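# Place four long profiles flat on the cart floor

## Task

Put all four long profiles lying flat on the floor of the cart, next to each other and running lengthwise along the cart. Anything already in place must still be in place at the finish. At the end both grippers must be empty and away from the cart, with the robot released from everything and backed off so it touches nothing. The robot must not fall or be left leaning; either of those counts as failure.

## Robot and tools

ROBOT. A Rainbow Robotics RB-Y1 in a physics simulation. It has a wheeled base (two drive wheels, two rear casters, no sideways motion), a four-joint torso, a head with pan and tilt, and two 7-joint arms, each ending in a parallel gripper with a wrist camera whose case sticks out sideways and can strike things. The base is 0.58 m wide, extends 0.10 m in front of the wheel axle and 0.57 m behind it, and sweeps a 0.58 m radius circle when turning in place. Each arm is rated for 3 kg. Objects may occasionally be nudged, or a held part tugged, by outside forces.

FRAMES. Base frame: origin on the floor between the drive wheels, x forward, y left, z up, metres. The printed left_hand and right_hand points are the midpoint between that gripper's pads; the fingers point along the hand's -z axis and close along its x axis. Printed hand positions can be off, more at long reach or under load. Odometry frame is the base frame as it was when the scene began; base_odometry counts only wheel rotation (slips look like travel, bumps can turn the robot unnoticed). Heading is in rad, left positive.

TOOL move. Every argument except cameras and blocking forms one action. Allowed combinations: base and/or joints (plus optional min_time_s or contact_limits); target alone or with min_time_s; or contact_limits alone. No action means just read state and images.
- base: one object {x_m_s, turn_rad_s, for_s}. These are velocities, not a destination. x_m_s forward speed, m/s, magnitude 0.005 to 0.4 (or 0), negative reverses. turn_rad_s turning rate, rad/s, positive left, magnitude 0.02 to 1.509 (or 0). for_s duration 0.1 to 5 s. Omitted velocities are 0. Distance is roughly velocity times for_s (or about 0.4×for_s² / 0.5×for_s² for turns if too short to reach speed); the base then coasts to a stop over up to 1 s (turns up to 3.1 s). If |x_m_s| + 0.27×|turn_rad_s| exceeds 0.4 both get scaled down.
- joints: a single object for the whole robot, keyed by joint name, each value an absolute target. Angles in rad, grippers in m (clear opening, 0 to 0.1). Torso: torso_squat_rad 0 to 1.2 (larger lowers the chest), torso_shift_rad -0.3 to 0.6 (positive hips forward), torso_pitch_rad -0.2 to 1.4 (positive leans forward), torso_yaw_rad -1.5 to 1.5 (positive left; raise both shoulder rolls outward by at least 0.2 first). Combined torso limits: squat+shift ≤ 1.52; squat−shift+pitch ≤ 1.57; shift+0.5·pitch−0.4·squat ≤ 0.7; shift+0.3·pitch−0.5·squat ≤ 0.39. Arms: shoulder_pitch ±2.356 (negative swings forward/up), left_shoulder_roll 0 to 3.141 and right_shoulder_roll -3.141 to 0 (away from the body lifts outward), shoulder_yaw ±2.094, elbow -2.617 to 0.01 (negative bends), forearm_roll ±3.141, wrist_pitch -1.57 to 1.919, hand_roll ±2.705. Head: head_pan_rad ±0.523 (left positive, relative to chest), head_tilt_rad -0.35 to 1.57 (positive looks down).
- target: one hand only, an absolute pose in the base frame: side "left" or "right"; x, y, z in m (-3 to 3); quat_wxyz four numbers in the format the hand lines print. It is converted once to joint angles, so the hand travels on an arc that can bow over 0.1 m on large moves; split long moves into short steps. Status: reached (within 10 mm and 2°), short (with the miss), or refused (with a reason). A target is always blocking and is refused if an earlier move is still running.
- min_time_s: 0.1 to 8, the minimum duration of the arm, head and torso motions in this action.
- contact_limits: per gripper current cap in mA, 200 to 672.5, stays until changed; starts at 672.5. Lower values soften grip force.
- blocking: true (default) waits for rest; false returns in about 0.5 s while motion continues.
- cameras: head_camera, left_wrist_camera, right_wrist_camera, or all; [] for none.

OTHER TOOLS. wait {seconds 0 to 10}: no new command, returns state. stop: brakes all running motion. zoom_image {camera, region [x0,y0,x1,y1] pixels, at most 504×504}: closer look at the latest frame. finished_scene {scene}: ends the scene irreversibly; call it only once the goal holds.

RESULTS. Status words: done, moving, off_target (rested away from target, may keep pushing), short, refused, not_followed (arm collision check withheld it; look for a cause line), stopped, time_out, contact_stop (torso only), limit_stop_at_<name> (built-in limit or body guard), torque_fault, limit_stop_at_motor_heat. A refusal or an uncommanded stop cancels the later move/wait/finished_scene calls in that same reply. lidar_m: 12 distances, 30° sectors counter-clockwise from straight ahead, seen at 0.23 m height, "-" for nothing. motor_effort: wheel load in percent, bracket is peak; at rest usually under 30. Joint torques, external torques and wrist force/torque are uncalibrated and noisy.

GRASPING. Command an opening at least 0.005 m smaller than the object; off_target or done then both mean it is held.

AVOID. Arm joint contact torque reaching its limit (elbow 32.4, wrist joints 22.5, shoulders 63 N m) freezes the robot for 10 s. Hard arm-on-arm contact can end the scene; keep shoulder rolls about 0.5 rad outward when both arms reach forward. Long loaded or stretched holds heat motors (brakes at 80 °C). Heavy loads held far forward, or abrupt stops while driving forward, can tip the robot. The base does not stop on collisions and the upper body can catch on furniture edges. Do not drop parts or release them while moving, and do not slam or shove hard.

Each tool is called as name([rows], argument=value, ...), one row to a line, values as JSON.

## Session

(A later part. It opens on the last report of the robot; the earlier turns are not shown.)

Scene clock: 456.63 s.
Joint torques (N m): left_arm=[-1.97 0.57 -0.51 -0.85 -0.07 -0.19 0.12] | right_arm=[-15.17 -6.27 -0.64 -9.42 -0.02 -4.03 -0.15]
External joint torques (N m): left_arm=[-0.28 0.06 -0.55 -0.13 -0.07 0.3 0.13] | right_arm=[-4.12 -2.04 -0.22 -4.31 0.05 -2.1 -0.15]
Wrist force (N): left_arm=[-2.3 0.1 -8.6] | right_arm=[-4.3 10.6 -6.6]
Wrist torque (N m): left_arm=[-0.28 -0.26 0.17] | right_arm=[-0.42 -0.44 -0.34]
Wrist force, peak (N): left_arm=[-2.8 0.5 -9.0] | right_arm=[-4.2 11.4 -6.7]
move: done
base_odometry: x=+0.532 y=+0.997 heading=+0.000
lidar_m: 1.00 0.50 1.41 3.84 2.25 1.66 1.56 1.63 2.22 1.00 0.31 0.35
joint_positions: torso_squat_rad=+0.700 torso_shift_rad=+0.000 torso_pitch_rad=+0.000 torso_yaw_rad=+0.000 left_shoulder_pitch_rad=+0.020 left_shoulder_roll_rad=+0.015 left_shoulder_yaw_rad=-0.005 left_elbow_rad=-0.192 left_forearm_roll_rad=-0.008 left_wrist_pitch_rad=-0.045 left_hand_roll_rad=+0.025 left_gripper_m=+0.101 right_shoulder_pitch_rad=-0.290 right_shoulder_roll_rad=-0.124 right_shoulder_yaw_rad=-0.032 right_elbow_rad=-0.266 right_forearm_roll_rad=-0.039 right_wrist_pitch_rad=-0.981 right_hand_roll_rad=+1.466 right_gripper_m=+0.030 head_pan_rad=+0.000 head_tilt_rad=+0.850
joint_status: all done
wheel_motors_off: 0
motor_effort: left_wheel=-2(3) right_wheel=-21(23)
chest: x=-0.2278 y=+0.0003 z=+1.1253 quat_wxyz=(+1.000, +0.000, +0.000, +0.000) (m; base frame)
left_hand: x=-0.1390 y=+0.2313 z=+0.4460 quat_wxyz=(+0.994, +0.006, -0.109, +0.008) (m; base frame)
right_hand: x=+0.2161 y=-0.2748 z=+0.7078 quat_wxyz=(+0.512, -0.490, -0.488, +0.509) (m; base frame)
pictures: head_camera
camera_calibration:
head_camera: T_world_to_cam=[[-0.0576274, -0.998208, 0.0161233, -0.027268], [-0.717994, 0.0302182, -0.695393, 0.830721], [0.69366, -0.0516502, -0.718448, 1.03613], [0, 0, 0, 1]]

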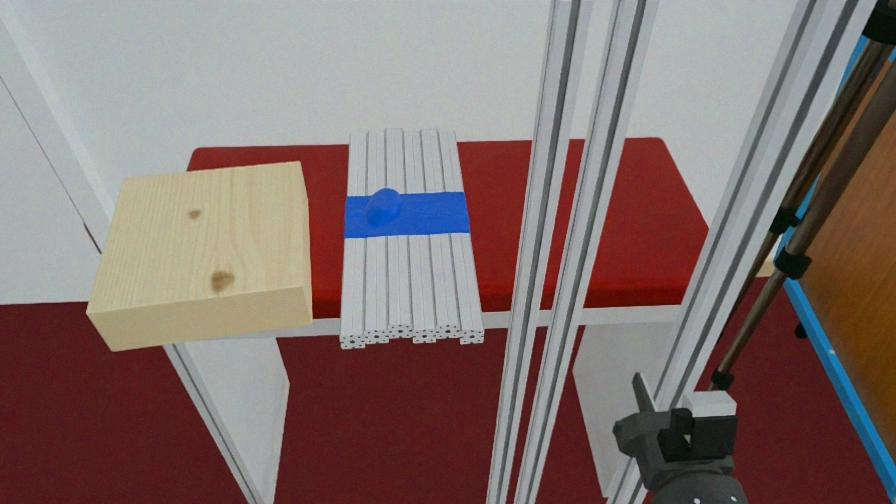

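move(base={"x_m_s":-0.25,"for_s":2.33}, cameras=[])

move(base={"turn_rad_s":-0.45,"for_s":3.49}, cameras=[])

move(base={"x_m_s":0.3,"for_s":4.17}, cameras=[])

move(base={"turn_rad_s":0.45,"for_s":3.42}, joints={"torso_squat_rad":0.4,"head_tilt_rad":0.8}, cameras=[])

move(joints={"right_hand_roll_rad":0.0}, min_time_s=2.5, cameras=["head_camera"])

Scene clock: 465.50 s.
Joint torques (N m): left_arm=[-1.71 0.39 -0.01 -0.86 -0.2 -0.46 0.23] | right_arm=[-15.19 -5.42 -0.9 -9.44 -0.04 -4.28 -0.15]
External joint torques (N m): left_arm=[-0.01 -0.13 -0.04 -0.14 -0.2 0.04 0.24] | right_arm=[-4.13 -1.19 -0.47 -4.32 0.03 -2.36 -0.15]
Wrist force (N): left_arm=[-2.6 0.4 -8.7] | right_arm=[-4.6 10.3 -6.6]
Wrist torque (N m): left_arm=[-0.29 -0.32 0.20] | right_arm=[-0.46 -0.45 -0.36]
Wrist force, peak (N): left_arm=[-2.7 0.1 -9.1] | right_arm=[-4.3 10.8 -7.8]
move: done
base_odometry: x=-0.051 y=+0.998 heading=-0.002
lidar_m: 0.92 1.02 2.22 4.01 1.44 1.05 0.99 1.02 1.40 3.77 0.31 1.05
base_status: done (sent for 2.33 of 2.33 s)
joint_positions: torso_squat_rad=+0.700 torso_shift_rad=+0.000 torso_pitch_rad=+0.000 torso_yaw_rad=+0.000 left_shoulder_pitch_rad=+0.020 left_shoulder_roll_rad=+0.015 left_shoulder_yaw_rad=-0.005 left_elbow_rad=-0.192 left_forearm_roll_rad=-0.008 left_wrist_pitch_rad=-0.045 left_hand_roll_rad=+0.025 left_gripper_m=+0.101 right_shoulder_pitch_rad=-0.290 right_shoulder_roll_rad=-0.124 right_shoulder_yaw_rad=-0.032 right_elbow_rad=-0.266 right_forearm_roll_rad=-0.039 right_wrist_pitch_rad=-0.981 right_hand_roll_rad=+1.466 right_gripper_m=+0.030 head_pan_rad=+0.000 head_tilt_rad=+0.850
wheel_motors_off: 0
motor_effort: left_wheel=-15(44) right_wheel=+17(54)
chest: x=-0.2279 y=+0.0003 z=+1.1253 quat_wxyz=(+1.000, +0.000, +0.000, +0.000) (m; base frame)
left_hand: x=-0.1389 y=+0.2313 z=+0.4461 quat_wxyz=(+0.994, +0.006, -0.109, +0.008) (m; base frame)
right_hand: x=+0.2160 y=-0.2749 z=+0.7078 quat_wxyz=(+0.512, -0.491, -0.488, +0.509) (m; base frame)
pictures: none

Scene clock: 470.23 s.
Joint torques (N m): left_arm=[-2.57 0.47 -0.4 -1.16 -0.24 -0.47 0.2] | right_arm=[-15.18 -5.6 -0.78 -9.49 -0.07 -4.38 -0.2]
External joint torques (N m): left_arm=[-0.87 -0.04 -0.44 -0.45 -0.24 0.03 0.21] | right_arm=[-4.12 -1.37 -0.35 -4.37 0 -2.46 -0.19]
Wrist force (N): left_arm=[-2.6 0.6 -8.4] | right_arm=[-4.6 10.4 -6.6]
Wrist torque (N m): left_arm=[-0.32 -0.33 0.19] | right_arm=[-0.40 -0.46 -0.32]
Wrist force, peak (N): left_arm=[-1.9 -0.1 -9.1] | right_arm=[-4.5 10.9 -6.7]
move: done
base_odometry: x=-0.051 y=+0.998 heading=-1.576
lidar_m: 3.68 1.21 1.05 0.94 1.03 2.22 4.05 1.42 1.02 0.98 0.31 1.39
base_status: done (sent for 3.5 of 3.5 s)
joint_positions: torso_squat_rad=+0.700 torso_shift_rad=+0.000 torso_pitch_rad=+0.000 torso_yaw_rad=+0.000 left_shoulder_pitch_rad=+0.020 left_shoulder_roll_rad=+0.015 left_shoulder_yaw_rad=-0.005 left_elbow_rad=-0.192 left_forearm_roll_rad=-0.008 left_wrist_pitch_rad=-0.045 left_hand_roll_rad=+0.025 left_gripper_m=+0.101 right_shoulder_pitch_rad=-0.290 right_shoulder_roll_rad=-0.124 right_shoulder_yaw_rad=-0.032 right_elbow_rad=-0.266 right_forearm_roll_rad=-0.039 right_wrist_pitch_rad=-0.981 right_hand_roll_rad=+1.466 right_gripper_m=+0.030 head_pan_rad=+0.000 head_tilt_rad=+0.850
wheel_motors_off: 0
motor_effort: left_wheel=+14(56) right_wheel=+10(51)
chest: x=-0.2279 y=+0.0003 z=+1.1253 quat_wxyz=(+1.000, +0.000, +0.000, +0.000) (m; base frame)
left_hand: x=-0.1389 y=+0.2313 z=+0.4461 quat_wxyz=(+0.994, +0.006, -0.109, +0.008) (m; base frame)
right_hand: x=+0.2161 y=-0.2749 z=+0.7078 quat_wxyz=(+0.512, -0.491, -0.488, +0.509) (m; base frame)
pictures: none

Scene clock: 475.47 s.
Joint torques (N m): left_arm=[-1.07 0.23 0.05 -0.98 -0.26 -0.54 0.16] | right_arm=[-14.13 -5.74 -0.88 -8.82 0.04 -4.32 -0.24]
External joint torques (N m): left_arm=[0.62 -0.29 0.01 -0.26 -0.27 -0.04 0.17] | right_arm=[-3.07 -1.52 -0.46 -3.71 0.11 -2.38 -0.23]
Wrist force (N): left_arm=[-2.4 0.2 -8.4] | right_arm=[-4.6 10.7 -6.6]
Wrist torque (N m): left_arm=[-0.25 -0.28 0.18] | right_arm=[-0.35 -0.46 -0.36]
Wrist force, peak (N): left_arm=[-2.1 0.3 -9.1] | right_arm=[-4.7 10.7 -7.5]
move: done
base_odometry: x=-0.058 y=-0.252 heading=-1.575
lidar_m: 3.64 1.11 0.86 0.84 0.89 1.41 3.98 1.40 1.00 0.97 0.31 1.37
base_status: done (sent for 4.17 of 4.17 s)
joint_positions: torso_squat_rad=+0.700 torso_shift_rad=+0.000 torso_pitch_rad=+0.000 torso_yaw_rad=+0.000 left_shoulder_pitch_rad=+0.020 left_shoulder_roll_rad=+0.015 left_shoulder_yaw_rad=-0.005 left_elbow_rad=-0.192 left_forearm_roll_rad=-0.008 left_wrist_pitch_rad=-0.045 left_hand_roll_rad=+0.025 left_gripper_m=+0.101 right_shoulder_pitch_rad=-0.290 right_shoulder_roll_rad=-0.124 right_shoulder_yaw_rad=-0.032 right_elbow_rad=-0.266 right_forearm_roll_rad=-0.039 right_wrist_pitch_rad=-0.981 right_hand_roll_rad=+1.466 right_gripper_m=+0.030 head_pan_rad=+0.000 head_tilt_rad=+0.850
wheel_motors_off: 0
motor_effort: left_wheel=+1(52) right_wheel=-8(50)
chest: x=-0.2278 y=+0.0003 z=+1.1253 quat_wxyz=(+1.000, +0.000, +0.000, +0.000) (m; base frame)
left_hand: x=-0.1388 y=+0.2313 z=+0.4461 quat_wxyz=(+0.994, +0.006, -0.109, +0.008) (m; base frame)
right_hand: x=+0.2162 y=-0.2748 z=+0.7079 quat_wxyz=(+0.511, -0.491, -0.489, +0.509) (m; base frame)
pictures: none

Scene clock: 480.23 s.
Joint torques (N m): left_arm=[-1.01 0.54 -0.46 -0.87 -0.22 -0.49 0.09] | right_arm=[-15.2 -5.85 -1.37 -9.36 -0.14 -4.38 -0.38]
External joint torques (N m): left_arm=[0.69 0.02 -0.5 -0.15 -0.23 0 0.1] | right_arm=[-4.14 -1.63 -0.94 -4.24 -0.06 -2.45 -0.37]
Wrist force (N): left_arm=[-2.5 0.4 -8.5] | right_arm=[-4.8 10.3 -6.8]
Wrist torque (N m): left_arm=[-0.32 -0.32 0.20] | right_arm=[-0.41 -0.51 -0.37]
Wrist force, peak (N): left_arm=[-2.5 0.1 -8.9] | right_arm=[-4.6 11.1 -6.8]
move: done
base_odometry: x=-0.058 y=-0.252 heading=-0.031
lidar_m: 0.82 0.87 1.39 4.39 1.45 1.03 0.97 0.99 1.33 3.33 0.32 0.86
base_status: done (sent for 3.43 of 3.43 s)
joint_positions: torso_squat_rad=+0.400 torso_shift_rad=+0.000 torso_pitch_rad=+0.000 torso_yaw_rad=+0.000 left_shoulder_pitch_rad=+0.020 left_shoulder_roll_rad=+0.015 left_shoulder_yaw_rad=-0.005 left_elbow_rad=-0.192 left_forearm_roll_rad=-0.008 left_wrist_pitch_rad=-0.045 left_hand_roll_rad=+0.025 left_gripper_m=+0.101 right_shoulder_pitch_rad=-0.290 right_shoulder_roll_rad=-0.124 right_shoulder_yaw_rad=-0.032 right_elbow_rad=-0.266 right_forearm_roll_rad=-0.039 right_wrist_pitch_rad=-0.981 right_hand_roll_rad=+1.466 right_gripper_m=+0.030 head_pan_rad=+0.000 head_tilt_rad=+0.800
joint_status: all done
wheel_motors_off: 0
motor_effort: left_wheel=+7(47) right_wheel=+14(40)
chest: x=-0.2278 y=+0.0003 z=+1.2347 quat_wxyz=(+1.000, +0.000, +0.000, +0.000) (m; base frame)
left_hand: x=-0.1388 y=+0.2313 z=+0.5554 quat_wxyz=(+0.994, +0.006, -0.109, +0.008) (m; base frame)
right_hand: x=+0.2161 y=-0.2748 z=+0.8171 quat_wxyz=(+0.512, -0.490, -0.488, +0.509) (m; base frame)
pictures: none

Scene clock: 483.03 s.
Joint torques (N m): left_arm=[-0.85 1.16 0.37 -0.88 -0.36 -0.32 0.14] | right_arm=[-15.03 -5.97 -0.7 -9.44 -0.18 -4.3 -0.36]
External joint torques (N m): left_arm=[0.85 0.65 0.33 -0.17 -0.37 0.18 0.16] | right_arm=[-3.97 -1.69 -0.29 -4.33 -0.14 -2.38 -0.41]
Wrist force (N): left_arm=[-2.6 0.4 -8.1] | right_arm=[-19.9 -2.7 -7.0]
Wrist torque (N m): left_arm=[-0.31 -0.33 0.20] | right_arm=[-0.04 -0.95 -0.04]
Wrist force, peak (N): left_arm=[-2.7 0.3 -9.0] | right_arm=[-20.2 -3.1 -7.0]
move: done
base_odometry: x=-0.058 y=-0.252 heading=-0.031
lidar_m: 0.82 0.86 1.38 4.38 1.45 1.04 0.97 1.00 1.33 3.35 1.14 0.85
joint_positions: torso_squat_rad=+0.400 torso_shift_rad=+0.000 torso_pitch_rad=+0.000 torso_yaw_rad=+0.000 left_shoulder_pitch_rad=+0.020 left_shoulder_roll_rad=+0.015 left_shoulder_yaw_rad=-0.005 left_elbow_rad=-0.192 left_forearm_roll_rad=-0.008 left_wrist_pitch_rad=-0.045 left_hand_roll_rad=+0.025 left_gripper_m=+0.101 right_shoulder_pitch_rad=-0.290 right_shoulder_roll_rad=-0.124 right_shoulder_yaw_rad=-0.032 right_elbow_rad=-0.266 right_forearm_roll_rad=-0.039 right_wrist_pitch_rad=-0.981 right_hand_roll_rad=+0.000 right_gripper_m=+0.030 head_pan_rad=+0.000 head_tilt_rad=+0.800
joint_status: all done
wheel_motors_off: 0
motor_effort: left_wheel=+7(8) right_wheel=+14(18)
chest: x=-0.2278 y=+0.0003 z=+1.2347 quat_wxyz=(+1.000, +0.000, +0.000, +0.000) (m; base frame)
left_hand: x=-0.1388 y=+0.2313 z=+0.5554 quat_wxyz=(+0.994, +0.006, -0.109, +0.008) (m; base frame)
right_hand: x=+0.2161 y=-0.2748 z=+0.8171 quat_wxyz=(+0.721, -0.038, -0.691, +0.036) (m; base frame)
pictures: head_camera
camera_calibration:
head_camera: T_world_to_cam=[[-0.0583204, -0.998211, 0.0131416, -0.0249585], [-0.682311, 0.0302477, -0.730436, 0.96436], [0.728732, -0.051566, -0.682855, 1.07087], [0, 0, 0, 1]]

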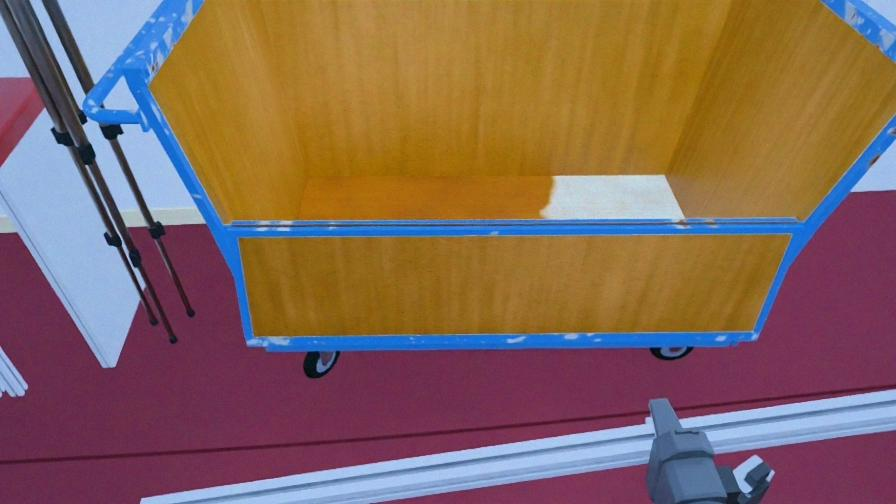

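move(target={"side":"right","x":0.28,"y":-0.265,"z":0.85,"quat_wxyz":[1,0,0,0]}, min_time_s=2, cameras=["head_camera"])

move(joints={"torso_pitch_rad":0.4,"torso_squat_rad":0.4,"head_tilt_rad":0.8}, cameras=[])

move(target={"side":"right","x":0.30,"y":-0.265,"z":0.80,"quat_wxyz":[1,0,0,-0.007]}, min_time_s=2, cameras=["head_camera"])

move(joints={"head_pan_rad":-0.52}, cameras=["head_camera"])

Scene clock: 509.80 s.
Joint torques (N m): left_arm=[-1.26 0.82 -0.37 -0.84 -0.13 -0.24 0.36] | right_arm=[-25.71 -11.37 0.19 -10.13 0.18 -0.84 -0.17]
External joint torques (N m): left_arm=[0.44 0.3 -0.41 -0.13 -0.14 0.25 0.37] | right_arm=[-3.26 -2.89 0.88 -3.16 -0.06 -0.55 -0.17]
Wrist force (N): left_arm=[-2.4 0.2 -8.4] | right_arm=[-6.7 -4.7 -21.3]
Wrist torque (N m): left_arm=[-0.28 -0.34 0.22] | right_arm=[-0.31 -0.53 -0.26]
Wrist force, peak (N): left_arm=[-2.6 0.2 -8.9] | right_arm=[-7.9 -4.4 -22.7]
move: short
base_odometry: x=-0.058 y=-0.252 heading=-0.031
lidar_m: 0.82 0.86 1.38 4.37 1.45 1.02 0.97 1.00 1.34 3.33 1.15 0.85
joint_positions: torso_squat_rad=+0.400 torso_shift_rad=+0.000 torso_pitch_rad=+0.000 torso_yaw_rad=+0.000 left_shoulder_pitch_rad=+0.020 left_shoulder_roll_rad=+0.015 left_shoulder_yaw_rad=-0.005 left_elbow_rad=-0.192 left_forearm_roll_rad=-0.008 left_wrist_pitch_rad=-0.045 left_hand_roll_rad=+0.025 left_gripper_m=+0.101 right_shoulder_pitch_rad=-0.984 right_shoulder_roll_rad=-0.287 right_shoulder_yaw_rad=+0.114 right_elbow_rad=-0.266 right_forearm_roll_rad=-0.425 right_wrist_pitch_rad=+1.118 right_hand_roll_rad=+0.021 right_gripper_m=+0.030 head_pan_rad=+0.000 head_tilt_rad=+0.800
joint_status: all done
wheel_motors_off: 0
motor_effort: left_wheel=+7(9) right_wheel=+19(20)
chest: x=-0.2279 y=+0.0003 z=+1.2347 quat_wxyz=(+1.000, +0.000, +0.000, +0.000) (m; base frame)
left_hand: x=-0.1388 y=+0.2313 z=+0.5554 quat_wxyz=(+0.994, +0.006, -0.109, +0.008) (m; base frame)
right_hand: x=+0.2786 y=-0.2648 z=+0.8497 quat_wxyz=(+0.998, -0.005, -0.060, +0.000) (m; base frame)
right_hand_status: short (checked arc, as near as the solve gets, planned for 2.0 s): 1 mm and 6.9 deg off. The place is met; only the turn is off.
pictures: head_camera
camera_calibration:
head_camera: T_world_to_cam=[[-0.0583118, -0.998212, 0.0131551, -0.0249636], [-0.682275, 0.0302293, -0.730471, 0.964392], [0.728767, -0.0515704, -0.682817, 1.07085], [0, 0, 0, 1]]

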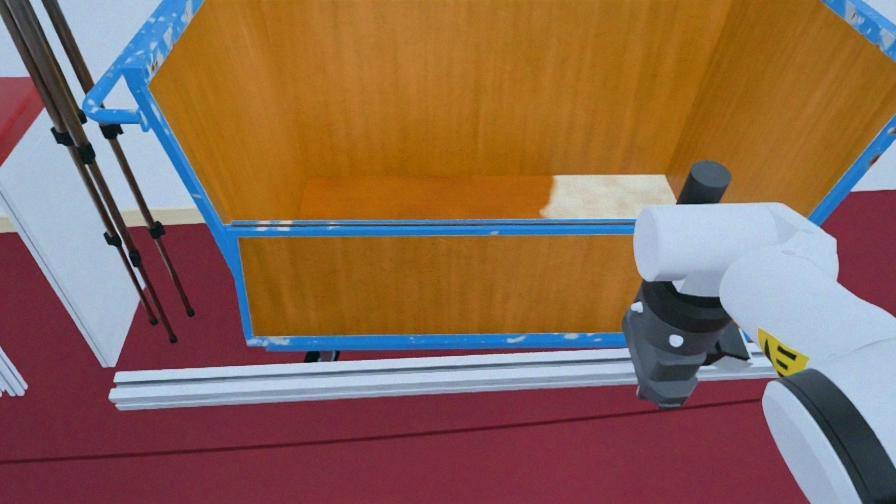

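Scene clock: 511.93 s.
Joint torques (N m): left_arm=[8.97 0.45 -0.58 2.76 -0.26 0.49 0.26] | right_arm=[-17.67 -9.75 -0.23 -6.6 0.1 0.98 -0.21]
External joint torques (N m): left_arm=[0.59 -0.1 -0.67 -0.48 -0.26 0.25 0.25] | right_arm=[-2.67 -2.65 0.3 -2.36 -0.11 0.5 -0.2]
Wrist force (N): left_arm=[-0.1 0.3 -9.3] | right_arm=[-1.0 -4.6 -20.9]
Wrist torque (N m): left_arm=[-0.31 -0.18 0.20] | right_arm=[-0.19 -0.37 -0.40]
Wrist force, peak (N): left_arm=[-0.1 0.3 -9.3] | right_arm=[-4.7 -4.8 -21.9]
move: done
base_odometry: x=-0.058 y=-0.252 heading=-0.031
lidar_m: 0.82 0.86 1.40 4.40 1.46 1.03 0.96 1.00 1.34 3.33 1.15 0.85
joint_positions: torso_squat_rad=+0.400 torso_shift_rad=+0.000 torso_pitch_rad=+0.400 torso_yaw_rad=+0.000 left_shoulder_pitch_rad=+0.020 left_shoulder_roll_rad=+0.015 left_shoulder_yaw_rad=-0.005 left_elbow_rad=-0.192 left_forearm_roll_rad=-0.008 left_wrist_pitch_rad=-0.045 left_hand_roll_rad=+0.025 left_gripper_m=+0.101 right_shoulder_pitch_rad=-0.984 right_shoulder_roll_rad=-0.287 right_shoulder_yaw_rad=+0.114 right_elbow_rad=-0.267 right_forearm_roll_rad=-0.425 right_wrist_pitch_rad=+1.118 right_hand_roll_rad=+0.021 right_gripper_m=+0.030 head_pan_rad=+0.000 head_tilt_rad=+0.800
joint_status: all done
wheel_motors_off: 0
motor_effort: left_wheel=+6(8) right_wheel=+20(22)
chest: x=-0.1074 y=+0.0003 z=+1.2102 quat_wxyz=(+0.980, +0.000, +0.199, +0.000) (m; base frame)
left_hand: x=-0.2899 y=+0.2313 z=+0.5499 quat_wxyz=(+0.996, +0.008, +0.091, +0.007) (m; base frame)
right_hand: x=+0.2094 y=-0.2648 z=+0.6585 quat_wxyz=(+0.990, -0.005, +0.139, +0.001) (m; base frame)
pictures: none

Scene clock: 514.27 s.
Joint torques (N m): left_arm=[8.8 1.26 -0.9 2.65 -0.13 0.23 0.11] | right_arm=[-17.43 -10.08 -4.37 -11.97 0.24 -0.28 -0.33]
External joint torques (N m): left_arm=[0.42 0.71 -0.98 -0.6 -0.12 -0.01 0.1] | right_arm=[-3.05 -1.83 -0.69 -4.24 -0.01 -0.24 -0.33]
Wrist force (N): left_arm=[0.3 0.7 -8.6] | right_arm=[-5.2 -4.4 -21.3]
Wrist torque (N m): left_arm=[-0.40 -0.15 0.19] | right_arm=[-0.33 -0.55 -0.36]
Wrist force, peak (N): left_arm=[0.2 0.2 -9.1] | right_arm=[-7.0 -5.3 -22.1]
move: done
base_odometry: x=-0.058 y=-0.252 heading=-0.031
lidar_m: 0.83 0.87 1.38 4.39 1.45 1.02 0.96 1.00 1.33 3.34 1.14 0.85
joint_positions: torso_squat_rad=+0.400 torso_shift_rad=+0.000 torso_pitch_rad=+0.400 torso_yaw_rad=+0.000 left_shoulder_pitch_rad=+0.020 left_shoulder_roll_rad=+0.015 left_shoulder_yaw_rad=-0.005 left_elbow_rad=-0.192 left_forearm_roll_rad=-0.008 left_wrist_pitch_rad=-0.045 left_hand_roll_rad=+0.025 left_gripper_m=+0.101 right_shoulder_pitch_rad=-0.714 right_shoulder_roll_rad=-0.426 right_shoulder_yaw_rad=+0.057 right_elbow_rad=-1.338 right_forearm_roll_rad=-0.412 right_wrist_pitch_rad=+1.612 right_hand_roll_rad=-0.208 right_gripper_m=+0.030 head_pan_rad=+0.000 head_tilt_rad=+0.800
joint_status: all done
wheel_motors_off: 0
motor_effort: left_wheel=+6(7) right_wheel=+19(21)
chest: x=-0.1074 y=+0.0003 z=+1.2102 quat_wxyz=(+0.980, +0.000, +0.199, +0.000) (m; base frame)
left_hand: x=-0.2899 y=+0.2313 z=+0.5499 quat_wxyz=(+0.996, +0.008, +0.091, +0.007) (m; base frame)
right_hand: x=+0.2994 y=-0.2650 z=+0.7994 quat_wxyz=(+1.000, +0.000, +0.001, -0.007) (m; base frame)
right_hand_status: reached (checked arc, planned for 2.0 s): 1 mm and 0.1 deg off.
pictures: head_camera
camera_calibration:
head_camera: T_world_to_cam=[[-0.0486005, -0.998211, 0.0348115, -0.0427896], [-0.912826, 0.0302417, -0.407228, 0.612776], [0.405447, -0.0515683, -0.912663, 1.20981], [0, 0, 0, 1]]

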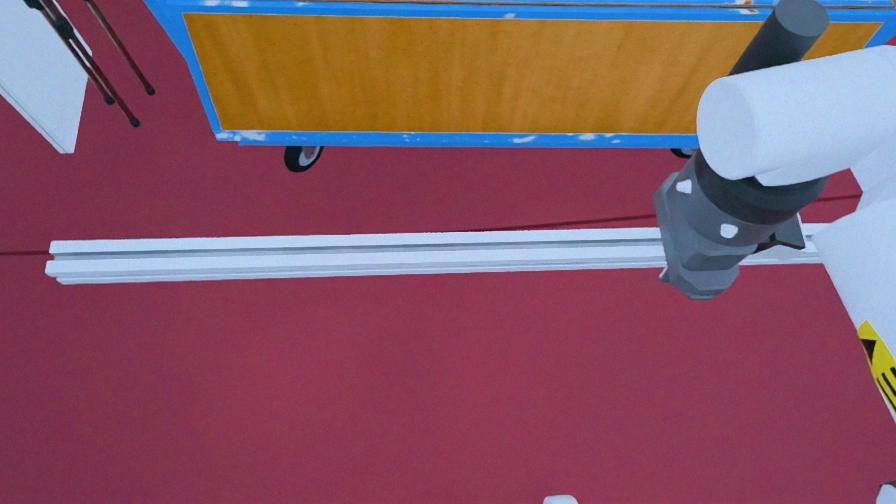

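Scene clock: 515.27 s.
Joint torques (N m): left_arm=[8.57 0.5 -0.27 2.76 -0.1 0.35 0.28] | right_arm=[-17.56 -10.39 -4.86 -11.54 0.1 -0.35 0.05]
External joint torques (N m): left_arm=[0.19 -0.04 -0.36 -0.48 -0.1 0.11 0.27] | right_arm=[-3.18 -2.15 -1.18 -3.81 -0.14 -0.31 0.05]
Wrist force (N): left_arm=[-0.4 0.4 -8.7] | right_arm=[-5.2 -4.4 -21.3]
Wrist torque (N m): left_arm=[-0.32 -0.22 0.18] | right_arm=[-0.28 -0.54 -0.34]
Wrist force, peak (N): left_arm=[-0.1 0.4 -9.1] | right_arm=[-5.3 -4.5 -21.5]
move: done
base_odometry: x=-0.058 y=-0.252 heading=-0.031
lidar_m: 0.83 0.86 1.37 4.38 1.46 1.04 0.97 1.00 1.34 3.34 1.15 0.86
joint_positions: torso_squat_rad=+0.400 torso_shift_rad=+0.000 torso_pitch_rad=+0.400 torso_yaw_rad=+0.000 left_shoulder_pitch_rad=+0.020 left_shoulder_roll_rad=+0.015 left_shoulder_yaw_rad=-0.005 left_elbow_rad=-0.192 left_forearm_roll_rad=-0.008 left_wrist_pitch_rad=-0.045 left_hand_roll_rad=+0.025 left_gripper_m=+0.101 right_shoulder_pitch_rad=-0.714 right_shoulder_roll_rad=-0.426 right_shoulder_yaw_rad=+0.057 right_elbow_rad=-1.338 right_forearm_roll_rad=-0.412 right_wrist_pitch_rad=+1.612 right_hand_roll_rad=-0.208 right_gripper_m=+0.030 head_pan_rad=-0.520 head_tilt_rad=+0.800
joint_status: all done
wheel_motors_off: 0
motor_effort: left_wheel=+6(7) right_wheel=+18(21)
chest: x=-0.1074 y=+0.0003 z=+1.2102 quat_wxyz=(+0.980, +0.000, +0.199, +0.000) (m; base frame)
left_hand: x=-0.2899 y=+0.2313 z=+0.5499 quat_wxyz=(+0.996, +0.008, +0.091, +0.007) (m; base frame)
right_hand: x=+0.2994 y=-0.2650 z=+0.7995 quat_wxyz=(+1.000, +0.000, +0.001, -0.007) (m; base frame)
pictures: head_camera
camera_calibration:
head_camera: T_world_to_cam=[[-0.498315, -0.837308, 0.224938, -0.310477], [-0.81583, 0.365042, -0.448514, 0.67075], [0.293433, -0.407013, -0.865007, 1.14288], [0, 0, 0, 1]]

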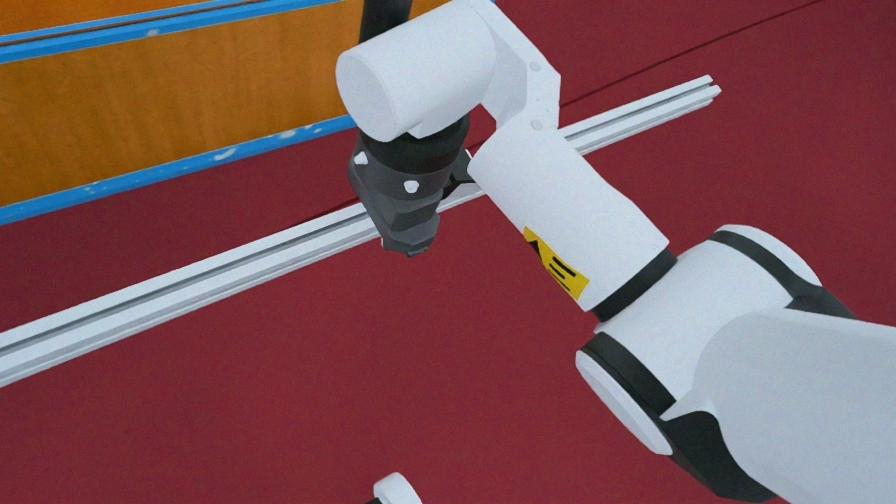

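move(target={"side":"right","x":0.30,"y":-0.275,"z":0.80,"quat_wxyz":[1,0,0,-0.007]}, min_time_s=1, cameras=[])

move(base={"x_m_s":0.2,"for_s":2.85}, joints={"head_pan_rad":0}, cameras=["head_camera"])

move(joints={"head_pan_rad":-0.52}, cameras=["head_camera"])

Scene clock: 529.23 s.
Joint torques (N m): left_arm=[8.5 0.65 -0.26 2.7 -0.19 0.49 0.26] | right_arm=[-16.11 -12.83 -4.8 -10.38 -0.31 -0.41 0.06]
External joint torques (N m): left_arm=[0.12 0.11 -0.34 -0.54 -0.18 0.25 0.25] | right_arm=[-1.82 -4.16 -1.04 -2.69 -0.56 -0.37 0.06]
Wrist force (N): left_arm=[0.3 0.6 -8.9] | right_arm=[-5.2 -4.5 -21.4]
Wrist torque (N m): left_arm=[-0.36 -0.15 0.19] | right_arm=[-0.25 -0.55 -0.35]
Wrist force, peak (N): left_arm=[0.1 0.3 -9.2] | right_arm=[-5.3 -4.6 -21.5]
move: done
base_odometry: x=-0.058 y=-0.252 heading=-0.031
lidar_m: 0.83 0.87 1.37 4.39 1.44 1.03 0.96 1.00 1.34 3.34 1.15 0.86
joint_positions: torso_squat_rad=+0.400 torso_shift_rad=+0.000 torso_pitch_rad=+0.400 torso_yaw_rad=+0.000 left_shoulder_pitch_rad=+0.020 left_shoulder_roll_rad=+0.015 left_shoulder_yaw_rad=-0.005 left_elbow_rad=-0.192 left_forearm_roll_rad=-0.008 left_wrist_pitch_rad=-0.045 left_hand_roll_rad=+0.025 left_gripper_m=+0.101 right_shoulder_pitch_rad=-0.709 right_shoulder_roll_rad=-0.442 right_shoulder_yaw_rad=+0.046 right_elbow_rad=-1.332 right_forearm_roll_rad=-0.423 right_wrist_pitch_rad=+1.606 right_hand_roll_rad=-0.190 right_gripper_m=+0.030 head_pan_rad=-0.520 head_tilt_rad=+0.800
joint_status: all done
wheel_motors_off: 0
motor_effort: left_wheel=+6(7) right_wheel=+18(21)
chest: x=-0.1074 y=+0.0003 z=+1.2102 quat_wxyz=(+0.980, +0.000, +0.199, +0.000) (m; base frame)
left_hand: x=-0.2899 y=+0.2313 z=+0.5499 quat_wxyz=(+0.996, +0.008, +0.091, +0.007) (m; base frame)
right_hand: x=+0.2994 y=-0.2746 z=+0.7996 quat_wxyz=(+1.000, +0.000, +0.001, -0.007) (m; base frame)
right_hand_status: reached (checked arc, planned for 1.0 s): 1 mm and 0.1 deg off.
pictures: none

Scene clock: 533.23 s.
Joint torques (N m): left_arm=[9.34 0.52 -0.64 2.76 -0.17 0.25 0.16] | right_arm=[-17.03 -11.54 -4.79 -10.97 -0.13 -0.36 0.16]
External joint torques (N m): left_arm=[0.97 -0.03 -0.73 -0.48 -0.17 0.01 0.15] | right_arm=[-2.75 -2.87 -1.02 -3.28 -0.37 -0.32 0.16]
Wrist force (N): left_arm=[0.1 0.7 -8.8] | right_arm=[-5.5 -4.8 -21.2]
Wrist torque (N m): left_arm=[-0.37 -0.14 0.19] | right_arm=[-0.21 -0.56 -0.34]
Wrist force, peak (N): left_arm=[-0.5 0.5 -9.2] | right_arm=[-5.1 -4.5 -21.8]
move: done
base_odometry: x=+0.515 y=-0.270 heading=-0.031
lidar_m: 0.25 0.27 0.38 1.65 2.29 1.62 1.54 1.58 2.13 4.65 0.35 0.26
base_status: done (sent for 2.87 of 2.87 s)
joint_positions: torso_squat_rad=+0.400 torso_shift_rad=+0.000 torso_pitch_rad=+0.400 torso_yaw_rad=+0.000 left_shoulder_pitch_rad=+0.020 left_shoulder_roll_rad=+0.015 left_shoulder_yaw_rad=-0.005 left_elbow_rad=-0.192 left_forearm_roll_rad=-0.008 left_wrist_pitch_rad=-0.045 left_hand_roll_rad=+0.025 left_gripper_m=+0.101 right_shoulder_pitch_rad=-0.709 right_shoulder_roll_rad=-0.442 right_shoulder_yaw_rad=+0.045 right_elbow_rad=-1.331 right_forearm_roll_rad=-0.423 right_wrist_pitch_rad=+1.606 right_hand_roll_rad=-0.190 right_gripper_m=+0.030 head_pan_rad=+0.000 head_tilt_rad=+0.800
joint_status: all done
wheel_motors_off: 0
motor_effort: left_wheel=+9(43) right_wheel=-8(52)
chest: x=-0.1073 y=+0.0003 z=+1.2102 quat_wxyz=(+0.980, +0.000, +0.199, +0.000) (m; base frame)
left_hand: x=-0.2897 y=+0.2313 z=+0.5499 quat_wxyz=(+0.996, +0.008, +0.091, +0.007) (m; base frame)
right_hand: x=+0.2994 y=-0.2747 z=+0.7995 quat_wxyz=(+1.000, +0.000, +0.001, -0.007) (m; base frame)
pictures: head_camera
camera_calibration:
head_camera: T_world_to_cam=[[-0.0486268, -0.998209, 0.0348335, -0.0428144], [-0.912895, 0.0302657, -0.40707, 0.61264], [0.405287, -0.0515939, -0.912732, 1.20984], [0, 0, 0, 1]]

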